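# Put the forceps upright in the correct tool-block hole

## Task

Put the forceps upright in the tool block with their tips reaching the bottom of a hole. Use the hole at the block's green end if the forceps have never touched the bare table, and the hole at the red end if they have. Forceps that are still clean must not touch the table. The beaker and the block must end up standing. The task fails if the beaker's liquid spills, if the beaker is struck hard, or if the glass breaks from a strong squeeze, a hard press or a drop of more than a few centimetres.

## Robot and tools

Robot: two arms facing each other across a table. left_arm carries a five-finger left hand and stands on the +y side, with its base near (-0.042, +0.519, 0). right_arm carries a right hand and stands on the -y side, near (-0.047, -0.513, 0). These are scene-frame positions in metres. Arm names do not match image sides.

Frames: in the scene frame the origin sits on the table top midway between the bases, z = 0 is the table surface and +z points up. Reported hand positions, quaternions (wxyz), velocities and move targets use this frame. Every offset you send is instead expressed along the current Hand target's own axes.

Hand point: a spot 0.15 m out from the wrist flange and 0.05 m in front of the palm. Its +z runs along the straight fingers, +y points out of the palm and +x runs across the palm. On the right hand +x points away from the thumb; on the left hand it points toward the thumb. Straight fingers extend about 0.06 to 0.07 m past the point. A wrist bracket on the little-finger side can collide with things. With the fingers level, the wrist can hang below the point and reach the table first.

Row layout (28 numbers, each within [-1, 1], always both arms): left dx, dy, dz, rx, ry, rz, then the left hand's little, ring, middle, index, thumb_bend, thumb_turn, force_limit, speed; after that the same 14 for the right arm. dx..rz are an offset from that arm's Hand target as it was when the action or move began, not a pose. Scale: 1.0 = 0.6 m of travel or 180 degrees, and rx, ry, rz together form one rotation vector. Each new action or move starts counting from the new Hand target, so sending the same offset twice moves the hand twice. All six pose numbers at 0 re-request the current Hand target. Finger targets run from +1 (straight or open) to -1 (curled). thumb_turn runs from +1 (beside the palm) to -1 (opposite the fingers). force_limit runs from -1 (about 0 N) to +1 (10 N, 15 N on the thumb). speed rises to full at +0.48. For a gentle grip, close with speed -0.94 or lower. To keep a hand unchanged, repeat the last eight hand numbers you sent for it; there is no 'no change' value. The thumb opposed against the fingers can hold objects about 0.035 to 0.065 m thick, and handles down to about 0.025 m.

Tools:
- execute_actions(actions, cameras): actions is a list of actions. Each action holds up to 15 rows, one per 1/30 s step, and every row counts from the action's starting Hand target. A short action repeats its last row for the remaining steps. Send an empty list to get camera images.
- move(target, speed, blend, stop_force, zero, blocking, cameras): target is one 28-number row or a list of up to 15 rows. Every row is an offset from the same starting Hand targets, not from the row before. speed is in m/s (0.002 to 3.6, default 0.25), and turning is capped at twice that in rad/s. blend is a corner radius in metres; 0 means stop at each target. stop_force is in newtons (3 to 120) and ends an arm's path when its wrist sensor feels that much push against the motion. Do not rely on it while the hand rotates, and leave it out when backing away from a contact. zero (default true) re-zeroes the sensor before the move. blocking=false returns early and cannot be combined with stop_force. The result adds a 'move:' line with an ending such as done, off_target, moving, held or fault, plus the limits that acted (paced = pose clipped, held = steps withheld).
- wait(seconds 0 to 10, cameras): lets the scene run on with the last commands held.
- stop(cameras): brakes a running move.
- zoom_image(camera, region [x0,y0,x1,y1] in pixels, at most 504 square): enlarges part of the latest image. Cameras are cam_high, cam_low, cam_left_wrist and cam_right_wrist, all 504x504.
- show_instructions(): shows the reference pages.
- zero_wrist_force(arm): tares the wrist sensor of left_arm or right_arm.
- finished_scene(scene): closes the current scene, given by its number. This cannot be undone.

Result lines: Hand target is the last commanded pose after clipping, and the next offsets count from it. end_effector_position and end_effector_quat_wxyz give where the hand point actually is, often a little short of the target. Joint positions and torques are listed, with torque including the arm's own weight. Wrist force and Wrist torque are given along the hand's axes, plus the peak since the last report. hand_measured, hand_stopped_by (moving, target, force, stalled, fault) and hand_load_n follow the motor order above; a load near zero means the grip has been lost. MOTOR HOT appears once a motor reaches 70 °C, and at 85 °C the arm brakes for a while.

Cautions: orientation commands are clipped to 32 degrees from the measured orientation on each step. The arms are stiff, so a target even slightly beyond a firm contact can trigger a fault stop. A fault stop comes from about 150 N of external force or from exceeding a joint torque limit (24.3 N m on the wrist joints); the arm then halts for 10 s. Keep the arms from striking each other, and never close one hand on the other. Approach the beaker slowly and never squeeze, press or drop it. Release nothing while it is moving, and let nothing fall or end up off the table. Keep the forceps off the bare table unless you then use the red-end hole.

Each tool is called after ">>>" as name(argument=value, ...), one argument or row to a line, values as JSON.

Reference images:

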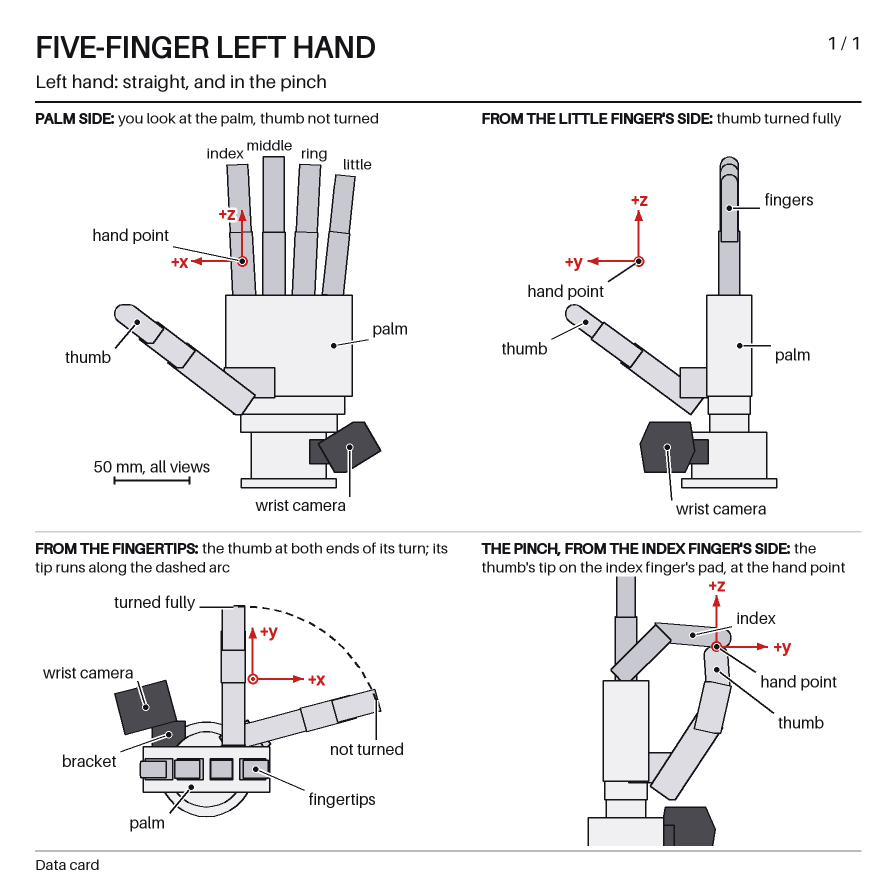

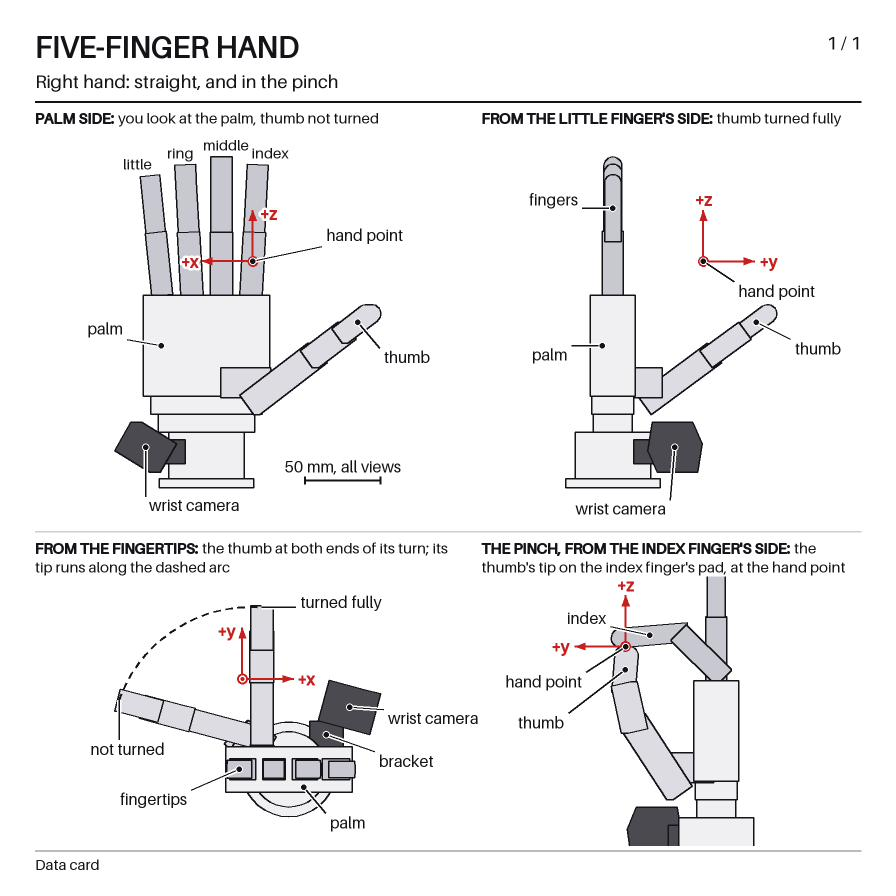

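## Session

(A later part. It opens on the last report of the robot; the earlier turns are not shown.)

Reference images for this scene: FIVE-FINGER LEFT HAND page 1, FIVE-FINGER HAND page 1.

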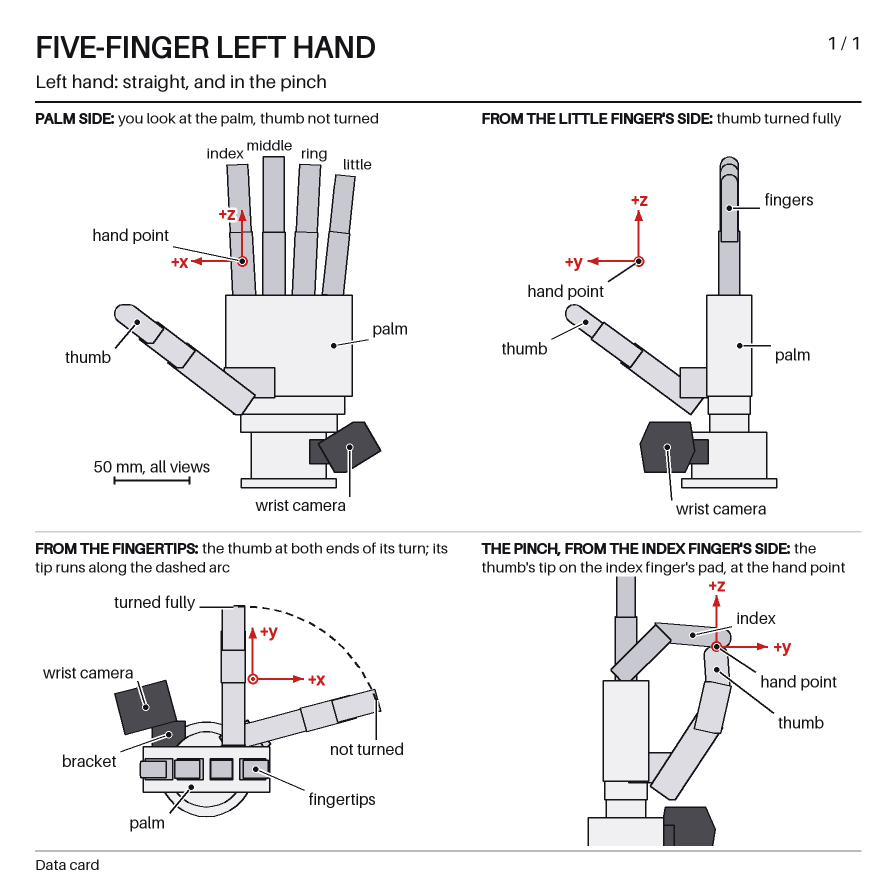

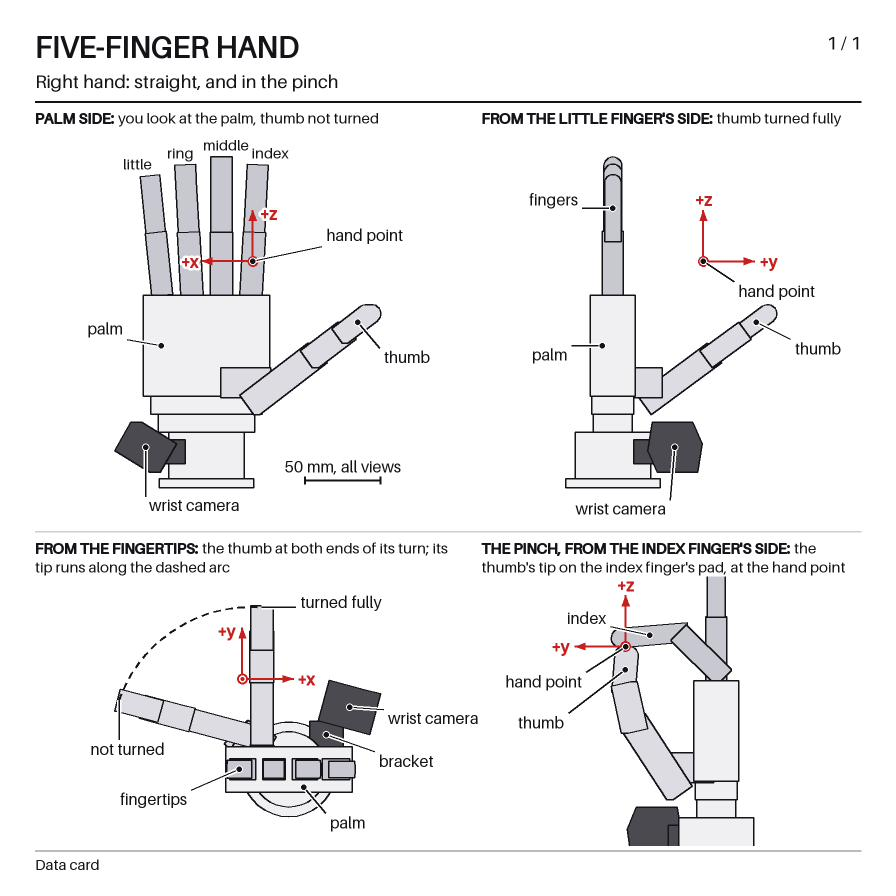

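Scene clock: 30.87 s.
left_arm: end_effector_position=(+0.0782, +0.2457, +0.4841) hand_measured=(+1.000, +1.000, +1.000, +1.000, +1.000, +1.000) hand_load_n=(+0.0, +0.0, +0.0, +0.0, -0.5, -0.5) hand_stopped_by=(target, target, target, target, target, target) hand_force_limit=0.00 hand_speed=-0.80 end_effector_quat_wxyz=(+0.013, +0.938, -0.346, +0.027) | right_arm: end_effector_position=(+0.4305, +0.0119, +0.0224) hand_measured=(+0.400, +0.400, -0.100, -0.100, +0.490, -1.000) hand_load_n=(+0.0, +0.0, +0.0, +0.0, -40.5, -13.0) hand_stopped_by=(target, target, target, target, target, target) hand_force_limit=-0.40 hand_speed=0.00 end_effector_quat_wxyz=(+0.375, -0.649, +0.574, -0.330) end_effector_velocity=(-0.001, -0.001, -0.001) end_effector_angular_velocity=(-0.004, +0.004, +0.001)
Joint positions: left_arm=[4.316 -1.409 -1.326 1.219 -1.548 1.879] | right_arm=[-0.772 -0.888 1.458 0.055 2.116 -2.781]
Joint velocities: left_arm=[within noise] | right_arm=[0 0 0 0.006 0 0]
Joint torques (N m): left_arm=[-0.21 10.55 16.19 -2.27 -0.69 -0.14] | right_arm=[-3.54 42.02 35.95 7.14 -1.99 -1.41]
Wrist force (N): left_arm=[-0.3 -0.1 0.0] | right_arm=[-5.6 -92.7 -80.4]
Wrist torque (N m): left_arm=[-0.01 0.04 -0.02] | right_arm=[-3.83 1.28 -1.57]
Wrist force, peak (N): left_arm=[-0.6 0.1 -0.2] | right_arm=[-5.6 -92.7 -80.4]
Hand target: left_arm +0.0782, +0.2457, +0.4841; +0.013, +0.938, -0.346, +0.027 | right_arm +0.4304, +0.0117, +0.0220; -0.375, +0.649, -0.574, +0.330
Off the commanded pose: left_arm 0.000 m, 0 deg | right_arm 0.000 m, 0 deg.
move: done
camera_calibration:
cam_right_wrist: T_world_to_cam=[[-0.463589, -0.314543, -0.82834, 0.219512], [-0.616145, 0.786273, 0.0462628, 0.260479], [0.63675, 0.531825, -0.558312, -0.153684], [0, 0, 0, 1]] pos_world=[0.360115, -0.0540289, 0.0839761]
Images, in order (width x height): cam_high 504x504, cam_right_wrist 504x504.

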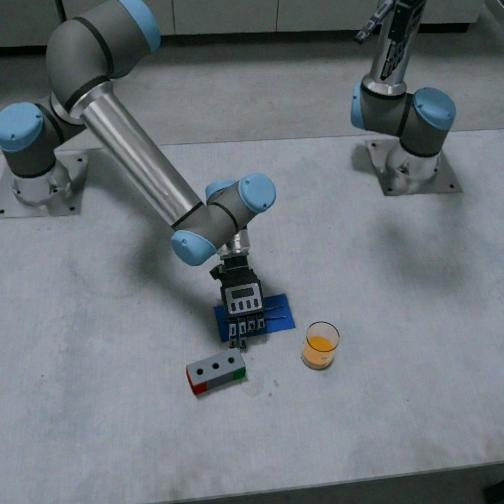

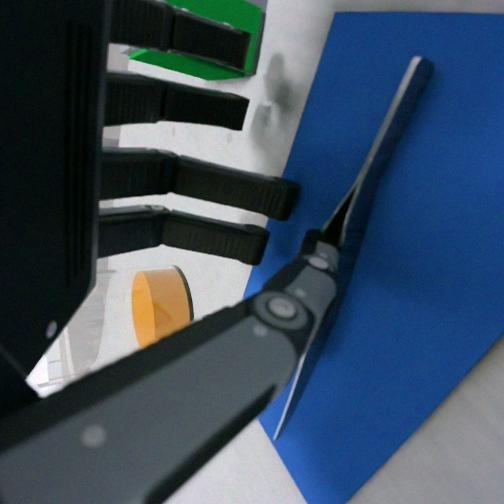

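>>> move(
  target=[0,0,0,0,0,0,1,1,1,1,1,1,0,-0.8,0,-0.0217,-0.0125,0,0,0,0.4,0.4,-0.1,-0.1,0.5,-1,-0.4,0],
  speed=0.06,
  cameras=["cam_right_wrist","cam_high"],
)

>>> zoom_image(
  camera="cam_right_wrist",
  region=[200, 20, 500, 320],
)

Scene clock: 32.07 s.
left_arm: end_effector_position=(+0.0782, +0.2457, +0.4841) hand_measured=(+1.000, +1.000, +1.000, +1.000, +1.000, +1.000) hand_load_n=(+0.0, +0.0, +0.0, +0.5, +0.0, +0.0) hand_stopped_by=(target, target, target, target, target, target) hand_force_limit=0.00 hand_speed=-0.80 end_effector_quat_wxyz=(+0.013, +0.938, -0.346, +0.027) | right_arm: end_effector_position=(+0.4304, +0.0118, +0.0372) hand_measured=(+0.400, +0.400, -0.100, -0.100, +0.500, -1.000) hand_load_n=(+0.0, +0.0, +0.0, +0.0, +0.0, +0.0) hand_stopped_by=(target, target, target, target, target, target) hand_force_limit=-0.40 hand_speed=0.00 end_effector_quat_wxyz=(+0.375, -0.649, +0.574, -0.330)
Joint positions: left_arm=[4.316 -1.409 -1.326 1.219 -1.548 1.879] | right_arm=[-0.772 -0.906 1.447 0.086 2.116 -2.782]
Joint torques (N m): left_arm=[0.94 9.44 16.33 -2.33 -0.49 -0.27] | right_arm=[-12.28 -42.16 -21.86 -1.33 2.36 -0.18]
Wrist force (N): left_arm=[-0.4 -0.1 0.0] | right_arm=[-0.2 0.4 -0.7]
Wrist torque (N m): left_arm=[-0.02 0.05 -0.02] | right_arm=[0.04 -0.04 -0.06]
Wrist force, peak (N): left_arm=[-0.6 0.1 0.1] | right_arm=[-6.5 -97.6 -85.3]
Hand target: left_arm +0.0782, +0.2457, +0.4841; +0.013, +0.938, -0.346, +0.027 | right_arm +0.4304, +0.0117, +0.0370; -0.375, +0.649, -0.574, +0.330
Off the commanded pose: left_arm 0.000 m, 0 deg | right_arm 0.000 m, 0 deg.
move: done
camera_calibration:
cam_right_wrist: T_world_to_cam=[[-0.464042, -0.315096, -0.827876, 0.231911], [-0.616333, 0.786126, 0.0462626, 0.259929], [0.636238, 0.531715, -0.559, -0.145064], [0, 0, 0, 1]] pos_world=[0.360115, -0.0541295, 0.0988776]
Images, in order (width x height): cam_high 504x504, cam_right_wrist 504x504.

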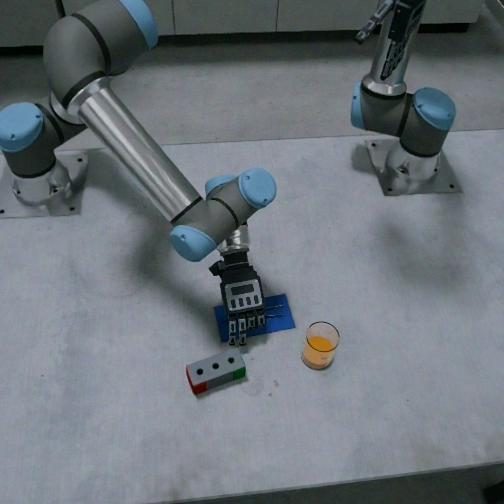

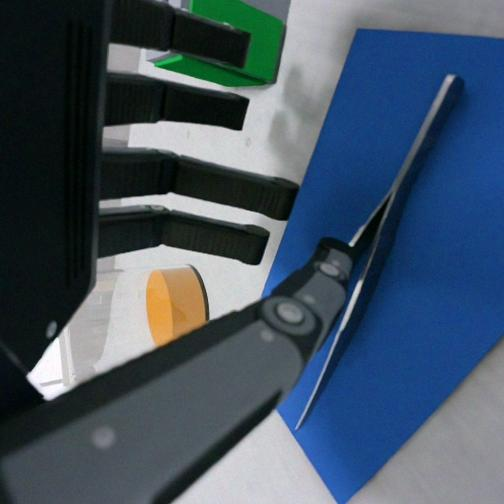

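Scaled by 1.680 from the camera's 504x504 image, which has a finer 720x720 frame.

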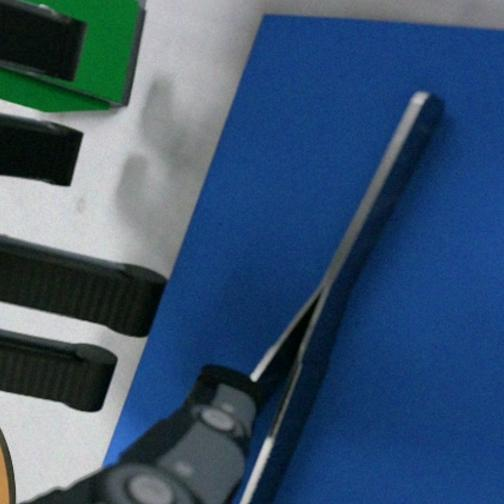

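>>> move(
  target=[
    [0,0,0,0,0,0,1,1,1,1,1,1,0,-0.8,0,-0.0477,-0.0275,0,0,0,0.4,0.4,-0.1,-0.1,0.5,-1,-0.4,0],
    [0,0,0,0,0,0,1,1,1,1,1,1,0,-0.8,0.071,0.0158,-0.1375,0,0,0,1,1,1,1,1,1,-0.4,0],
  ],
  speed=0.15,
  cameras=["cam_right_wrist","cam_high"],
)

>>> zoom_image(
  camera="cam_right_wrist",
  region=[200, 110, 400, 410],
)

>>> zoom_image(
  camera="cam_right_wrist",
  region=[220, 200, 320, 370],
)

Scene clock: 35.53 s.
left_arm: end_effector_position=(+0.0782, +0.2457, +0.4841) hand_measured=(+1.000, +1.000, +1.000, +1.000, +1.000, +1.000) hand_load_n=(+0.0, +0.0, +0.0, +0.0, +0.0, +0.0) hand_stopped_by=(target, target, target, target, target, target) hand_force_limit=0.00 hand_speed=-0.80 end_effector_quat_wxyz=(+0.013, +0.938, -0.346, +0.027) | right_arm: end_effector_position=(+0.3601, -0.0400, +0.0701) hand_measured=(+1.000, +1.000, +1.000, +1.000, +1.000, +1.000) hand_load_n=(+0.0, +0.0, +0.0, +0.0, +0.0, +0.0) hand_stopped_by=(target, target, target, target, target, target) hand_force_limit=-0.40 hand_speed=0.00 end_effector_quat_wxyz=(+0.375, -0.649, +0.574, -0.330)
Joint positions: left_arm=[4.316 -1.409 -1.326 1.219 -1.548 1.879] | right_arm=[-0.746 -1.111 1.693 0.053 2.136 -2.764]
Joint torques (N m): left_arm=[0.17 9.9 17.33 -2.42 -0.47 -0.21] | right_arm=[-12.88 -24.96 -3.81 -0.39 0.73 -1.92]
Wrist force (N): left_arm=[-0.3 0.1 0.0] | right_arm=[-0.3 0.3 -0.7]
Wrist torque (N m): left_arm=[0.02 0.05 -0.02] | right_arm=[0.00 -0.02 -0.24]
Wrist force, peak (N): left_arm=[-0.6 0.0 0.0] | right_arm=[0.2 1.3 -1.8]
Hand target: left_arm +0.0782, +0.2457, +0.4841; +0.013, +0.938, -0.346, +0.027 | right_arm +0.3601, -0.0400, +0.0701; -0.375, +0.649, -0.574, +0.330
Off the commanded pose: left_arm 0.000 m, 0 deg | right_arm 0.000 m, 0 deg.
move: done
camera_calibration:
cam_right_wrist: T_world_to_cam=[[-0.46403, -0.315091, -0.827885, 0.210233], [-0.616246, 0.786199, 0.0461804, 0.255714], [0.636331, 0.53161, -0.558994, -0.054495], [0, 0, 0, 1]] pos_world=[0.289814, -0.10583, 0.131778]
Images, in order (width x height): cam_high 504x504, cam_right_wrist 504x504.

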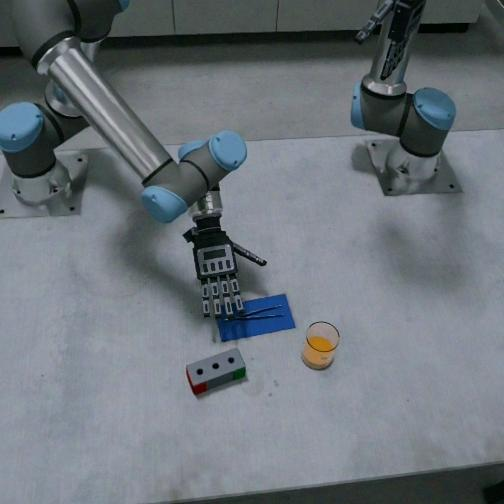

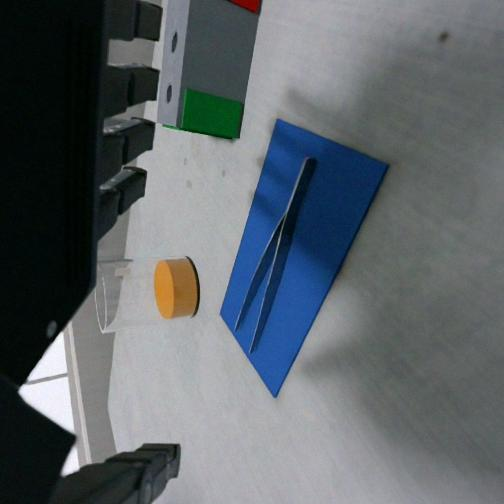

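Scaled by 1.680 from the camera's 504x504 image, which has a finer 720x720 frame.

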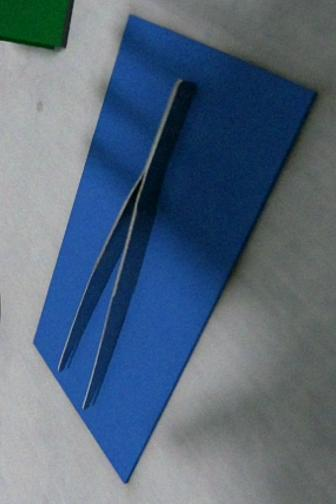

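Scaled by 2.965 from the camera's 504x504 image, which has a finer 720x720 frame.

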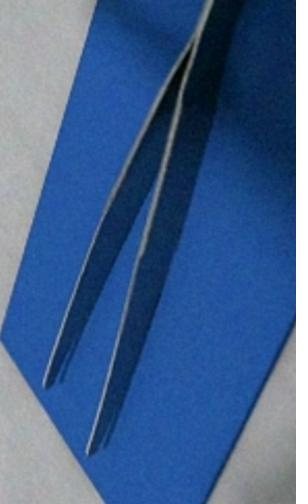

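>>> move(
  target=[0,0,0,0,0,0,1,1,1,1,1,1,0,-0.8,-0.0649,-0.023,0.1067,0,0,0,0.4,0.4,0.55,-0.1,0.5,-0.78,-0.4,0],
  speed=0.15,
  cameras=["cam_right_wrist","cam_high"],
)

>>> zoom_image(
  camera="cam_right_wrist",
  region=[200, 70, 450, 320],
)

Scene clock: 40.87 s.
left_arm: end_effector_position=(+0.0782, +0.2457, +0.4841) hand_measured=(+1.000, +1.000, +1.000, +1.000, +1.000, +1.000) hand_load_n=(+0.0, +0.0, +0.0, +0.0, +0.0, +0.5) hand_stopped_by=(target, target, target, target, target, target) hand_force_limit=0.00 hand_speed=-0.80 end_effector_quat_wxyz=(+0.013, +0.938, -0.346, +0.027) | right_arm: end_effector_position=(+0.4172, +0.0063, +0.0500) hand_measured=(+0.400, +0.400, +0.550, -0.100, +0.500, -0.780) hand_load_n=(+0.0, +0.0, +0.0, +0.0, +0.0, +0.0) hand_stopped_by=(target, target, target, target, target, target) hand_force_limit=-0.40 hand_speed=0.00 end_effector_quat_wxyz=(+0.375, -0.649, +0.574, -0.330)
Joint positions: left_arm=[4.316 -1.409 -1.326 1.219 -1.548 1.879] | right_arm=[-0.762 -0.945 1.477 0.098 2.124 -2.775]
Joint torques (N m): left_arm=[0.49 8.99 16.28 -2.44 -0.66 -0.24] | right_arm=[9.15 -57.86 -12.33 -1.18 2.69 1.68]
Wrist force (N): left_arm=[-0.6 0.2 -0.1] | right_arm=[-0.3 0.2 -0.7]
Wrist torque (N m): left_arm=[0.03 0.08 -0.04] | right_arm=[0.01 -0.03 -0.06]
Wrist force, peak (N): left_arm=[-0.6 0.2 -0.1] | right_arm=[0.3 0.8 -1.7]
Hand target: left_arm +0.0782, +0.2457, +0.4841; +0.013, +0.938, -0.346, +0.027 | right_arm +0.4172, +0.0064, +0.0500; -0.375, +0.649, -0.574, +0.330
Off the commanded pose: left_arm 0.000 m, 0 deg | right_arm 0.000 m, 0 deg.
move: done
camera_calibration:
cam_right_wrist: T_world_to_cam=[[-0.464131, -0.315117, -0.827819, 0.234657], [-0.616172, 0.786257, 0.0461706, 0.255346], [0.636329, 0.531508, -0.559093, -0.126609], [0, 0, 0, 1]] pos_world=[0.346814, -0.0595296, 0.111678]
Images, in order (width x height): cam_high 504x504, cam_right_wrist 504x504.

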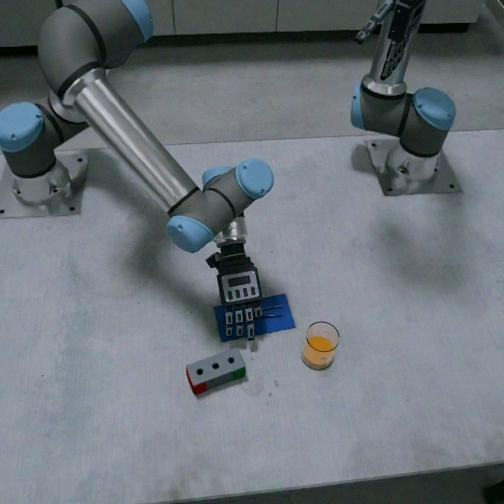

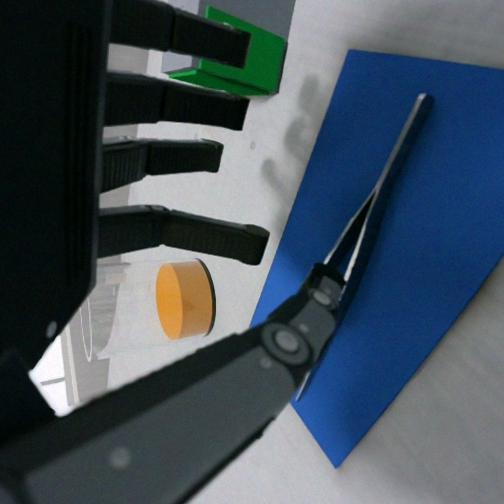

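Scaled by 2.016 from the camera's 504x504 image, which has a finer 720x720 frame.

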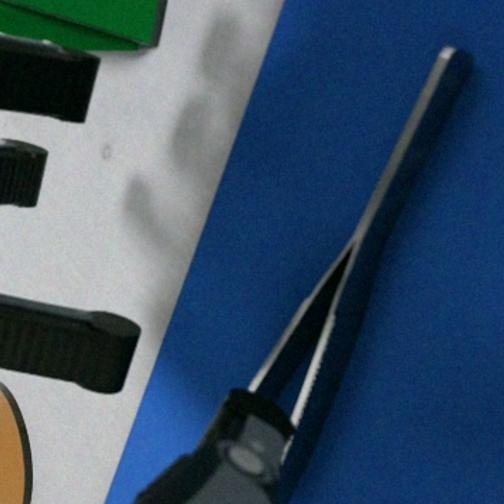

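>>> move(
  target=[0,0,0,0,0,0,1,1,1,1,1,1,0,-0.8,0,0.0548,0.0317,0,0,0,0.4,0.4,0.55,-0.1,0.5,-0.78,-0.4,0],
  speed=0.015,
  stop_force=4,
  cameras=["cam_right_wrist","cam_high"],
)

>>> zoom_image(
  camera="cam_right_wrist",
  region=[200, 70, 450, 320],
)

Scene clock: 44.20 s.
left_arm: end_effector_position=(+0.0782, +0.2457, +0.4841) hand_measured=(+1.000, +1.000, +1.000, +1.000, +1.000, +1.000) hand_load_n=(+0.0, +0.0, +0.0, +0.0, +0.0, +0.0) hand_stopped_by=(target, target, target, target, target, target) hand_force_limit=0.00 hand_speed=-0.80 end_effector_quat_wxyz=(+0.013, +0.938, -0.346, +0.027) | right_arm: end_effector_position=(+0.4171, +0.0064, +0.0217) hand_measured=(+0.400, +0.400, +0.550, -0.100, +0.500, -0.780) hand_load_n=(+0.0, +0.0, +0.0, +0.0, -1.0, +0.0) hand_stopped_by=(target, target, target, target, target, target) hand_force_limit=-0.40 hand_speed=0.00 end_effector_quat_wxyz=(+0.375, -0.649, +0.574, -0.330)
Joint positions: left_arm=[4.316 -1.409 -1.326 1.219 -1.548 1.879] | right_arm=[-0.762 -0.91 1.5 0.04 2.124 -2.774]
Joint torques (N m): left_arm=[0.43 9.46 16.49 -2.49 -0.98 -0.06] | right_arm=[5.02 -58.44 -29.62 0.82 1 -0.04]
Wrist force (N): left_arm=[-0.3 0.0 0.2] | right_arm=[-0.2 -2.2 -3.3]
Wrist torque (N m): left_arm=[-0.01 0.05 -0.02] | right_arm=[-0.10 0.00 -0.11]
Wrist force, peak (N): left_arm=[-0.5 0.1 -0.2] | right_arm=[-0.3 -7.9 -8.8]
Hand target: left_arm +0.0782, +0.2457, +0.4841; +0.013, +0.938, -0.346, +0.027 | right_arm +0.4172, +0.0064, +0.0217; -0.375, +0.649, -0.574, +0.330 (not the last commanded pose)
Off the commanded pose: left_arm 0.000 m, 0 deg | right_arm 0.010 m, 0 deg.
move: contact (right_arm)
camera_calibration:
cam_right_wrist: T_world_to_cam=[[-0.46405, -0.315109, -0.827867, 0.211238], [-0.616196, 0.78624, 0.0461362, 0.256585], [0.636365, 0.531538, -0.559024, -0.142501], [0, 0, 0, 1]] pos_world=[0.346814, -0.0594295, 0.0833778]
Images, in order (width x height): cam_high 504x504, cam_right_wrist 504x504.

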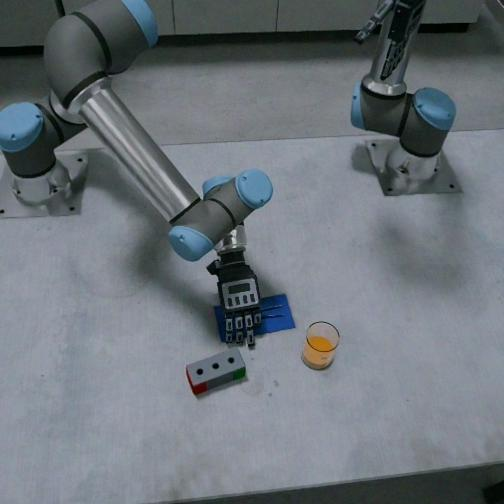

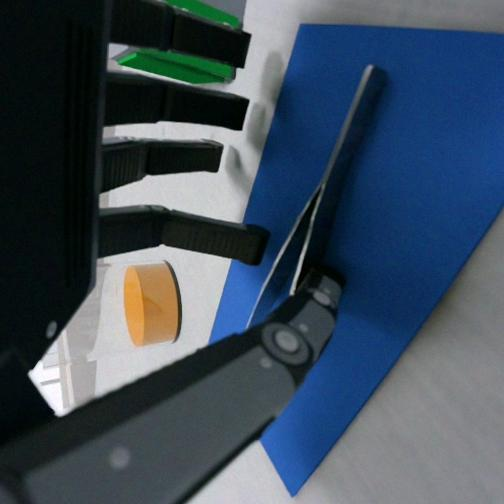

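Scaled by 2.016 from the camera's 504x504 image, which has a finer 720x720 frame.

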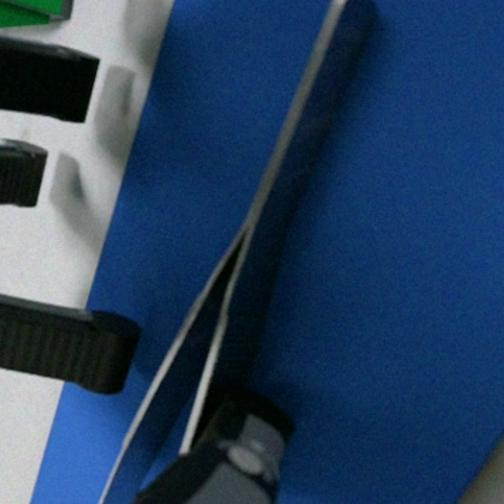

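>>> zoom_image(
  camera="cam_right_wrist",
  region=[230, 200, 370, 340],
)

>>> zoom_image(
  camera="cam_high",
  region=[200, 270, 310, 370],
)

Scaled by 3.600 from the camera's 504x504 image, which has a finer 720x720 frame.

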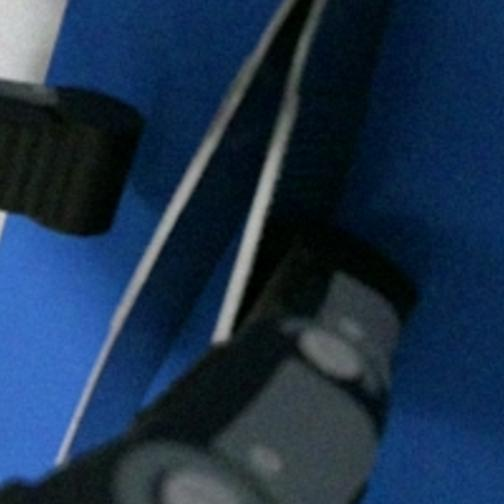

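Scaled by 4.582 from the camera's 504x504 image, which has a finer 720x720 frame.

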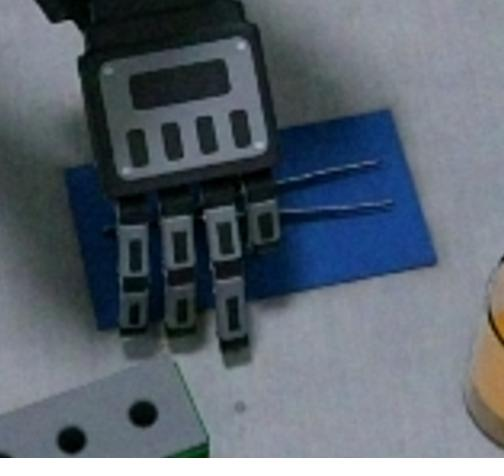

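>>> move(
  target=[0,0,0,0,0,0,1,1,1,1,1,1,0,-0.8,0,0.0087,0.005,0,0,0,0.4,0.4,0.55,-0.1,0.4,-0.78,-0.4,0],
  speed=0.008,
  stop_force=4,
  cameras=["cam_right_wrist"],
)

>>> zoom_image(
  camera="cam_right_wrist",
  region=[230, 200, 370, 340],
)

Scene clock: 46.93 s.
left_arm: end_effector_position=(+0.0782, +0.2457, +0.4841) hand_measured=(+1.000, +1.000, +1.000, +1.000, +1.000, +1.000) hand_load_n=(+0.0, +0.0, +0.0, +0.0, +0.0, +0.0) hand_stopped_by=(target, target, target, target, target, target) hand_force_limit=0.00 hand_speed=-0.80 end_effector_quat_wxyz=(+0.013, +0.938, -0.346, +0.027) | right_arm: end_effector_position=(+0.4172, +0.0064, +0.0187) hand_measured=(+0.400, +0.400, +0.550, -0.100, +0.400, -0.780) hand_load_n=(+0.0, +0.0, +0.0, +0.5, -1.5, +0.0) hand_stopped_by=(target, target, target, target, target, target) hand_force_limit=-0.40 hand_speed=0.00 end_effector_quat_wxyz=(+0.375, -0.649, +0.574, -0.330)
Joint positions: left_arm=[4.316 -1.409 -1.326 1.219 -1.548 1.879] | right_arm=[-0.762 -0.906 1.502 0.034 2.124 -2.774]
Joint torques (N m): left_arm=[-0.7 9.63 16.11 -2.39 -0.73 -0.22] | right_arm=[-2.16 -55.12 -29.12 2.01 -0.67 -0.59]
Wrist force (N): left_arm=[-0.3 0.0 -0.1] | right_arm=[-0.2 -5.6 -6.9]
Wrist torque (N m): left_arm=[0.01 0.04 -0.02] | right_arm=[-0.31 -0.01 -0.14]
Wrist force, peak (N): left_arm=[-0.5 -0.4 0.1] | right_arm=[-0.5 -8.8 -10.6]
Hand target: left_arm +0.0782, +0.2457, +0.4841; +0.013, +0.938, -0.346, +0.027 | right_arm +0.4172, +0.0064, +0.0187; -0.375, +0.649, -0.574, +0.330 (not the last commanded pose)
Off the commanded pose: left_arm 0.000 m, 0 deg | right_arm 0.003 m, 0 deg.
move: contact (right_arm)
camera_calibration:
cam_right_wrist: T_world_to_cam=[[-0.463949, -0.315022, -0.827957, 0.208732], [-0.616209, 0.78623, 0.0461495, 0.256726], [0.636426, 0.531605, -0.558889, -0.144207], [0, 0, 0, 1]] pos_world=[0.346814, -0.0594294, 0.0803775]
Images, in order (width x height): cam_right_wrist 504x504.

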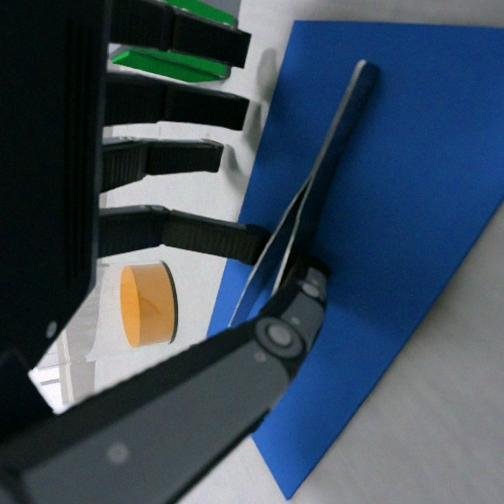

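Scaled by 3.600 from the camera's 504x504 image, which has a finer 720x720 frame.

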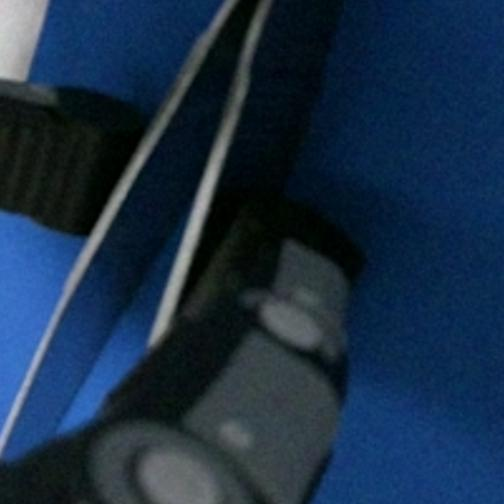

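>>> move(
  target=[0,0,0,0,0,0,1,1,1,1,1,1,0,-0.8,0,0.0087,0.005,0,0,0,0.4,0.4,0.55,-0.2,0.3,-0.78,-0.4,-0.3],
  speed=0.006,
  stop_force=4,
  cameras=["cam_right_wrist"],
)

>>> zoom_image(
  camera="cam_right_wrist",
  region=[210, 180, 350, 320],
)

Scene clock: 49.40 s.
left_arm: end_effector_position=(+0.0782, +0.2457, +0.4841) hand_measured=(+1.000, +1.000, +1.000, +1.000, +1.000, +1.000) hand_load_n=(+0.0, +0.0, +0.0, +0.0, +0.0, +0.0) hand_stopped_by=(target, target, target, target, target, target) hand_force_limit=0.00 hand_speed=-0.80 end_effector_quat_wxyz=(+0.013, +0.938, -0.346, +0.027) | right_arm: end_effector_position=(+0.4172, +0.0064, +0.0158) hand_measured=(+0.400, +0.400, +0.550, -0.200, +0.300, -0.780) hand_load_n=(+0.0, +0.0, +0.0, +1.0, -0.5, -1.0) hand_stopped_by=(target, target, target, target, target, target) hand_force_limit=-0.40 hand_speed=-0.30 end_effector_quat_wxyz=(+0.375, -0.649, +0.574, -0.330)
Joint positions: left_arm=[4.316 -1.409 -1.326 1.219 -1.548 1.879] | right_arm=[-0.762 -0.902 1.504 0.027 2.124 -2.774]
Joint torques (N m): left_arm=[0.13 9.76 16.11 -2.22 -0.71 -0.31] | right_arm=[-0.03 -53.07 -27.97 1.56 -0.69 -0.09]
Wrist force (N): left_arm=[-0.2 0.1 0.1] | right_arm=[-0.2 -7.8 -9.9]
Wrist torque (N m): left_arm=[0.01 0.03 -0.02] | right_arm=[-0.32 0.07 -0.19]
Wrist force, peak (N): left_arm=[-0.6 0.1 0.0] | right_arm=[0.1 -13.4 -12.9]
Hand target: left_arm +0.0782, +0.2457, +0.4841; +0.013, +0.938, -0.346, +0.027 | right_arm +0.4172, +0.0064, +0.0158; -0.375, +0.649, -0.574, +0.330 (not the last commanded pose)
Off the commanded pose: left_arm 0.000 m, 0 deg | right_arm 0.003 m, 0 deg.
move: contact (right_arm)
camera_calibration:
cam_right_wrist: T_world_to_cam=[[-0.463928, -0.314895, -0.828017, 0.206253], [-0.616222, 0.786212, 0.0462655, 0.256859], [0.636428, 0.531706, -0.558792, -0.145886], [0, 0, 0, 1]] pos_world=[0.346814, -0.0594293, 0.0773771]
Images, in order (width x height): cam_right_wrist 504x504.

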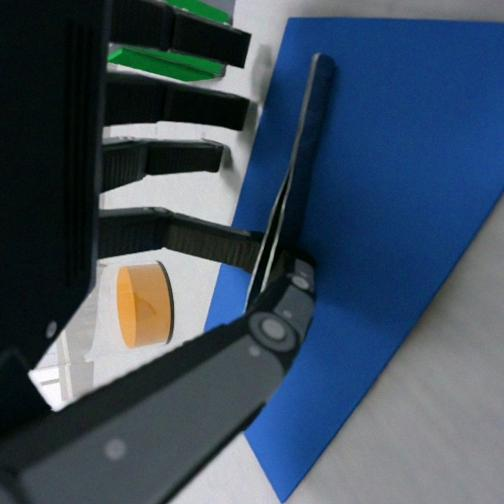

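Scaled by 3.600 from the camera's 504x504 image, which has a finer 720x720 frame.

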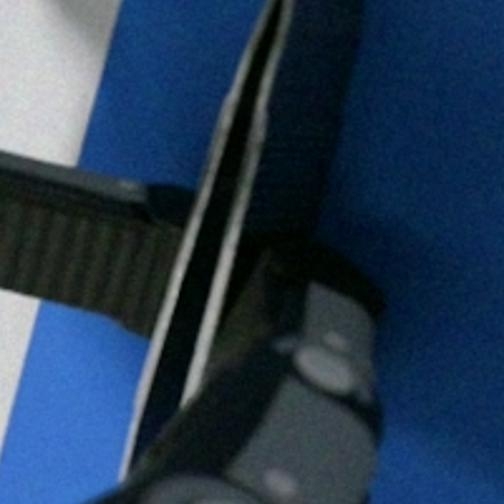

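>>> move(
  target=[0,0,0,0,0,0,1,1,1,1,1,1,0,-0.8,0,0.0058,0.0033,0,0,0,0.4,0.4,0.55,-0.3,0.26,-0.78,-0.2,-0.4],
  speed=0.005,
  stop_force=4,
  cameras=["cam_right_wrist"],
)

>>> zoom_image(
  camera="cam_right_wrist",
  region=[210, 180, 350, 320],
)

Scene clock: 51.17 s.
left_arm: end_effector_position=(+0.0782, +0.2457, +0.4841) hand_measured=(+1.000, +1.000, +1.000, +1.000, +1.000, +1.000) hand_load_n=(+0.0, +0.0, +0.0, +0.0, +0.0, +0.5) hand_stopped_by=(target, target, target, target, target, target) hand_force_limit=0.00 hand_speed=-0.80 end_effector_quat_wxyz=(+0.013, +0.938, -0.346, +0.027) | right_arm: end_effector_position=(+0.4173, +0.0066, +0.0152) hand_measured=(+0.400, +0.400, +0.550, -0.246, +0.280, -0.780) hand_load_n=(+0.0, +0.0, +0.0, +16.0, +4.5, -1.0) hand_stopped_by=(target, target, target, force, force, target) hand_force_limit=-0.20 hand_speed=-0.40 end_effector_quat_wxyz=(+0.375, -0.649, +0.574, -0.330)
Joint positions: left_arm=[4.316 -1.409 -1.326 1.219 -1.548 1.879] | right_arm=[-0.762 -0.901 1.504 0.026 2.124 -2.774]
Joint torques (N m): left_arm=[-0.67 9.04 16.03 -2.45 -0.75 -0.29] | right_arm=[1.42 -53.08 -28.98 0.89 -0.19 0.2]
Wrist force (N): left_arm=[-0.2 -0.1 0.1] | right_arm=[0.6 -10.6 -11.3]
Wrist torque (N m): left_arm=[-0.03 0.03 -0.01] | right_arm=[-0.49 0.03 -0.23]
Wrist force, peak (N): left_arm=[-0.4 0.0 0.4] | right_arm=[0.6 -15.7 -14.8]
Hand target: left_arm +0.0782, +0.2457, +0.4841; +0.013, +0.938, -0.346, +0.027 | right_arm +0.4174, +0.0066, +0.0152; -0.375, +0.649, -0.574, +0.330 (not the last commanded pose)
Off the commanded pose: left_arm 0.000 m, 0 deg | right_arm 0.003 m, 0 deg.
move: contact (right_arm)
camera_calibration:
cam_right_wrist: T_world_to_cam=[[-0.46352, -0.314587, -0.828362, 0.205814], [-0.616231, 0.786207, 0.0462421, 0.256857], [0.636717, 0.531897, -0.558281, -0.146584], [0, 0, 0, 1]] pos_world=[0.347015, -0.0592289, 0.0767761]
Images, in order (width x height): cam_right_wrist 504x504.

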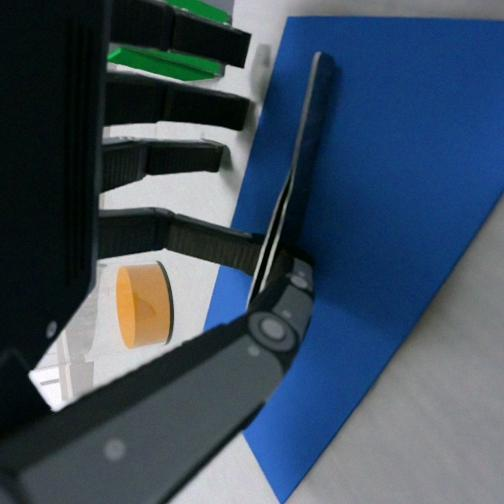

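Scaled by 3.600 from the camera's 504x504 image, which has a finer 720x720 frame.

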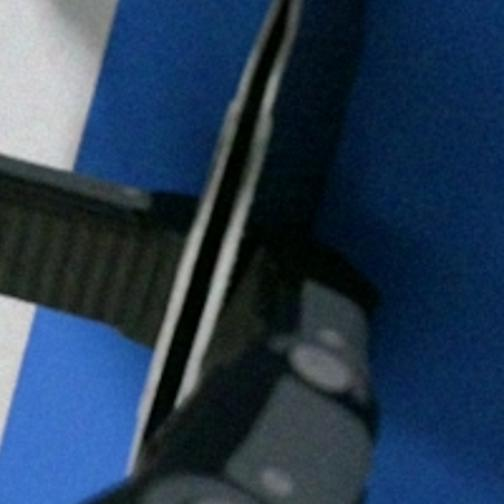

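>>> move(
  target=[0,0,0,0,0,0,1,1,1,1,1,1,0,-0.8,0,-0.0433,-0.025,0,0,0,0.4,0.4,0.55,-0.3,0.26,-0.78,-0.2,-0.4],
  speed=0.02,
  cameras=["cam_right_wrist","cam_high"],
)

>>> zoom_image(
  camera="cam_right_wrist",
  region=[200, 40, 400, 340],
)

Scene clock: 53.30 s.
left_arm: end_effector_position=(+0.0782, +0.2457, +0.4841) hand_measured=(+1.000, +1.000, +1.000, +1.000, +1.000, +1.000) hand_load_n=(+0.0, +0.0, +0.0, +0.0, +0.0, +0.0) hand_stopped_by=(target, target, target, target, target, target) hand_force_limit=0.00 hand_speed=-0.80 end_effector_quat_wxyz=(+0.013, +0.938, -0.346, +0.027) | right_arm: end_effector_position=(+0.4174, +0.0066, +0.0454) hand_measured=(+0.400, +0.400, +0.550, -0.246, +0.280, -0.780) hand_load_n=(-0.5, +0.0, +0.0, +15.0, +8.5, +0.0) hand_stopped_by=(target, target, target, force, force, target) hand_force_limit=-0.20 hand_speed=-0.40 end_effector_quat_wxyz=(+0.375, -0.649, +0.574, -0.330)
Joint positions: left_arm=[4.316 -1.409 -1.326 1.219 -1.548 1.879] | right_arm=[-0.762 -0.939 1.481 0.087 2.124 -2.775]
Joint torques (N m): left_arm=[-0.47 9.35 16 -2.45 -0.61 -0.07] | right_arm=[-5.99 -43.39 -23.24 -0.94 -2.03 -1.45]
Wrist force (N): left_arm=[-0.2 -0.1 0.0] | right_arm=[-0.3 0.5 -0.7]
Wrist torque (N m): left_arm=[-0.02 0.04 -0.01] | right_arm=[0.03 -0.03 -0.09]
Wrist force, peak (N): left_arm=[-0.6 0.1 0.1] | right_arm=[0.6 -10.5 -11.3]
Hand target: left_arm +0.0782, +0.2457, +0.4841; +0.013, +0.938, -0.346, +0.027 | right_arm +0.4174, +0.0065, +0.0452; -0.375, +0.649, -0.574, +0.330
Off the commanded pose: left_arm 0.000 m, 0 deg | right_arm 0.000 m, 0 deg.
move: done
camera_calibration:
cam_right_wrist: T_world_to_cam=[[-0.463468, -0.314542, -0.828408, 0.230789], [-0.616234, 0.786204, 0.0462459, 0.25554], [0.636752, 0.531927, -0.558213, -0.129688], [0, 0, 0, 1]] pos_world=[0.347015, -0.0593288, 0.106976]
Images, in order (width x height): cam_high 504x504, cam_right_wrist 504x504.

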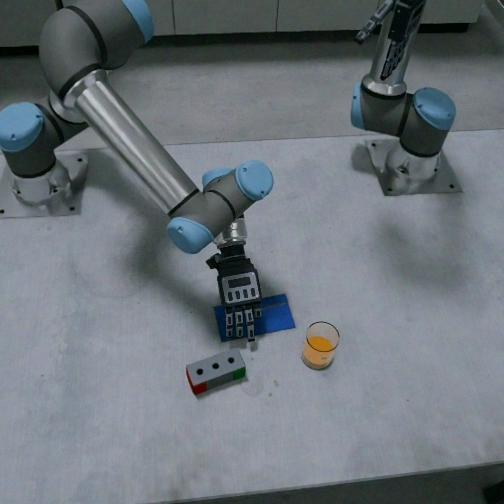

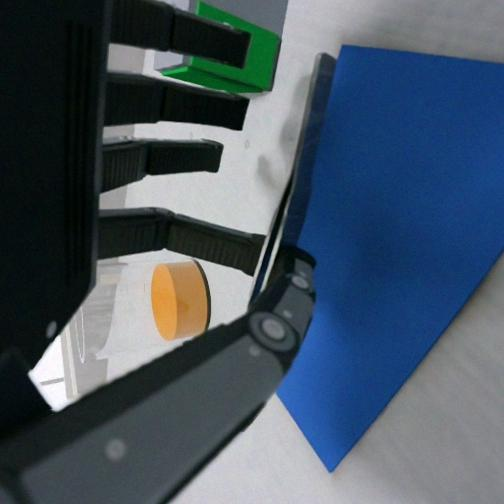

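Scaled by 1.680 from the camera's 504x504 image, which has a finer 720x720 frame.

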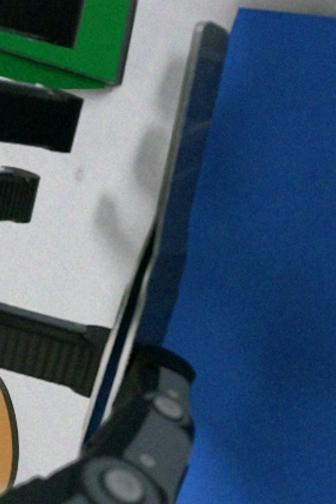

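>>> move(
  target=[
    [0,0,0,0,0,0,1,1,1,1,1,1,0,-0.8,0,-0.2237,-0.1292,0,0,0,0.4,0.4,0.55,-0.3,0.26,-0.78,-0.2,-0.4],
    [0,0,0,0,0,0,1,1,1,1,1,1,0,-0.8,0.0443,-0.2518,-0.1467,0.1607,0.1014,-0.4969,0.4,0.4,0.55,-0.3,0.26,-0.78,-0.2,-0.4],
  ],
  speed=0.2,
  blend=0.03,
  cameras=["all"],
)

>>> zoom_image(
  camera="cam_right_wrist",
  region=[150, 20, 450, 320],
)

>>> zoom_image(
  camera="cam_low",
  region=[220, 160, 400, 320],
)

>>> zoom_image(
  camera="cam_high",
  region=[170, 200, 330, 400],
)

Scene clock: 60.53 s.
left_arm: end_effector_position=(+0.0782, +0.2457, +0.4841) hand_measured=(+1.000, +1.000, +1.000, +1.000, +1.000, +1.000) hand_load_n=(+0.0, +0.0, +0.0, +0.0, +0.0, +0.0) hand_stopped_by=(target, target, target, target, target, target) hand_force_limit=0.00 hand_speed=-0.80 end_effector_quat_wxyz=(+0.013, +0.938, -0.346, +0.027) | right_arm: end_effector_position=(+0.4201, -0.0203, +0.2201) hand_measured=(+0.400, +0.400, +0.550, -0.246, +0.280, -0.780) hand_load_n=(+0.0, +0.0, +0.0, +15.0, +8.5, +0.5) hand_stopped_by=(target, target, target, force, force, target) hand_force_limit=-0.20 hand_speed=-0.40 end_effector_quat_wxyz=(-0.087, +0.702, +0.085, +0.702)
Joint positions: left_arm=[4.316 -1.409 -1.326 1.219 -1.548 1.879] | right_arm=[-0.625 -1.14 1.668 -0.529 2.24 -4.71]
Joint torques (N m): left_arm=[-0.01 9.76 15.63 -2.46 -0.72 -0.17] | right_arm=[1.58 -29.14 -34.61 -0.28 2.18 -0.84]
Wrist force (N): left_arm=[-0.5 0.0 -0.1] | right_arm=[-0.9 0.2 -1.9]
Wrist torque (N m): left_arm=[0.00 0.07 -0.03] | right_arm=[0.17 -0.08 -0.28]
Wrist force, peak (N): left_arm=[-0.6 -0.2 -0.1] | right_arm=[-0.3 2.5 0.4]
Hand target: left_arm +0.0782, +0.2457, +0.4841; +0.013, +0.938, -0.346, +0.027 | right_arm +0.4201, -0.0202, +0.2200; -0.087, +0.702, +0.086, +0.702
Off the commanded pose: left_arm 0.000 m, 0 deg | right_arm 0.000 m, 0 deg.
move: done
camera_calibration:
cam_right_wrist: T_world_to_cam=[[0.216956, -0.942382, 0.254649, -0.168613], [-0.401926, -0.32396, -0.856449, 0.356267], [0.889598, 0.0834616, -0.449053, -0.159], [0, 0, 0, 1]] pos_world=[0.321221, -0.0302112, 0.276662]

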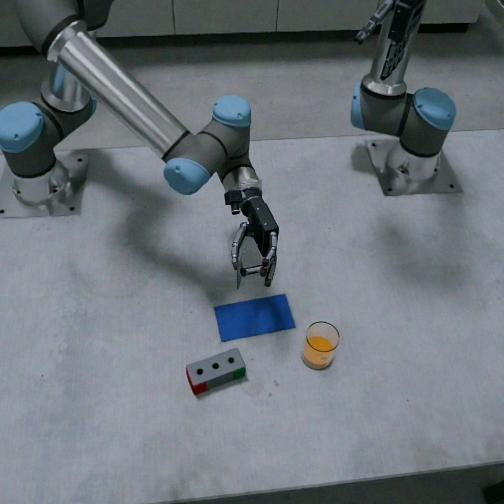

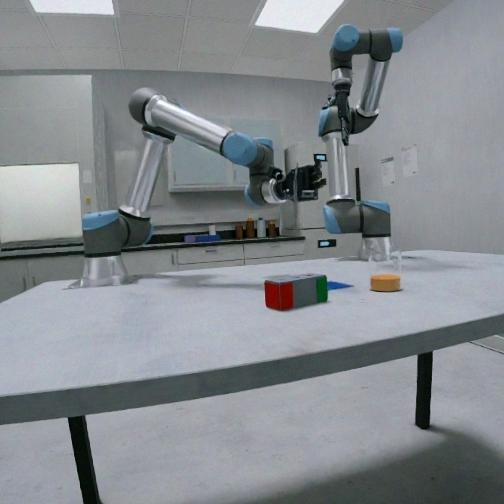

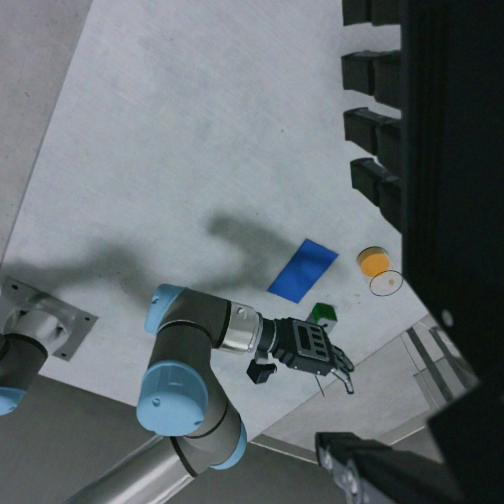

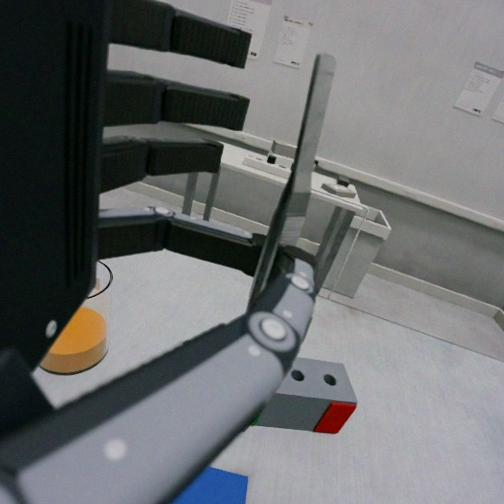

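Scaled by 1.680 from the camera's 504x504 image, which has a finer 720x720 frame.

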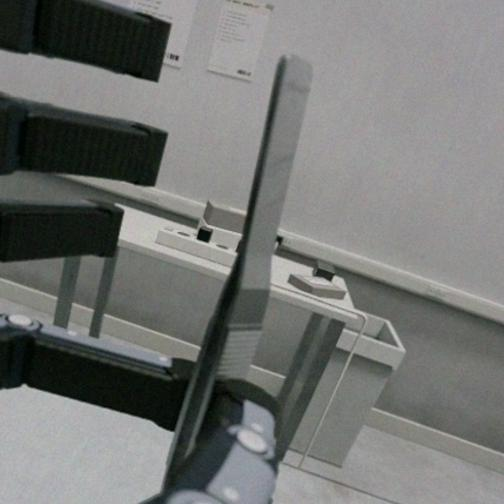

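Scaled by 2.800 from the camera's 504x504 image, which has a finer 720x720 frame.

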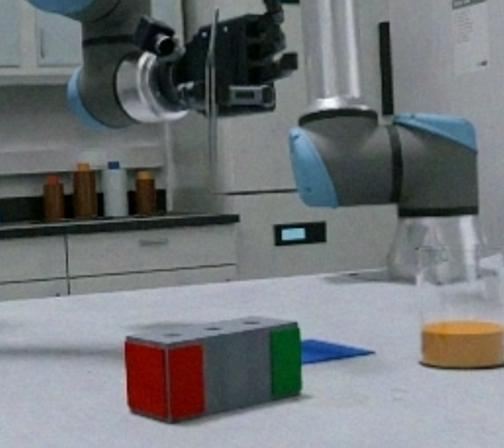

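Scaled by 2.520 from the camera's 504x504 image, which has a finer 720x720 frame.

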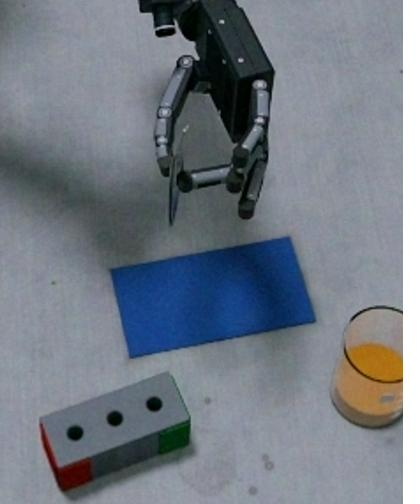

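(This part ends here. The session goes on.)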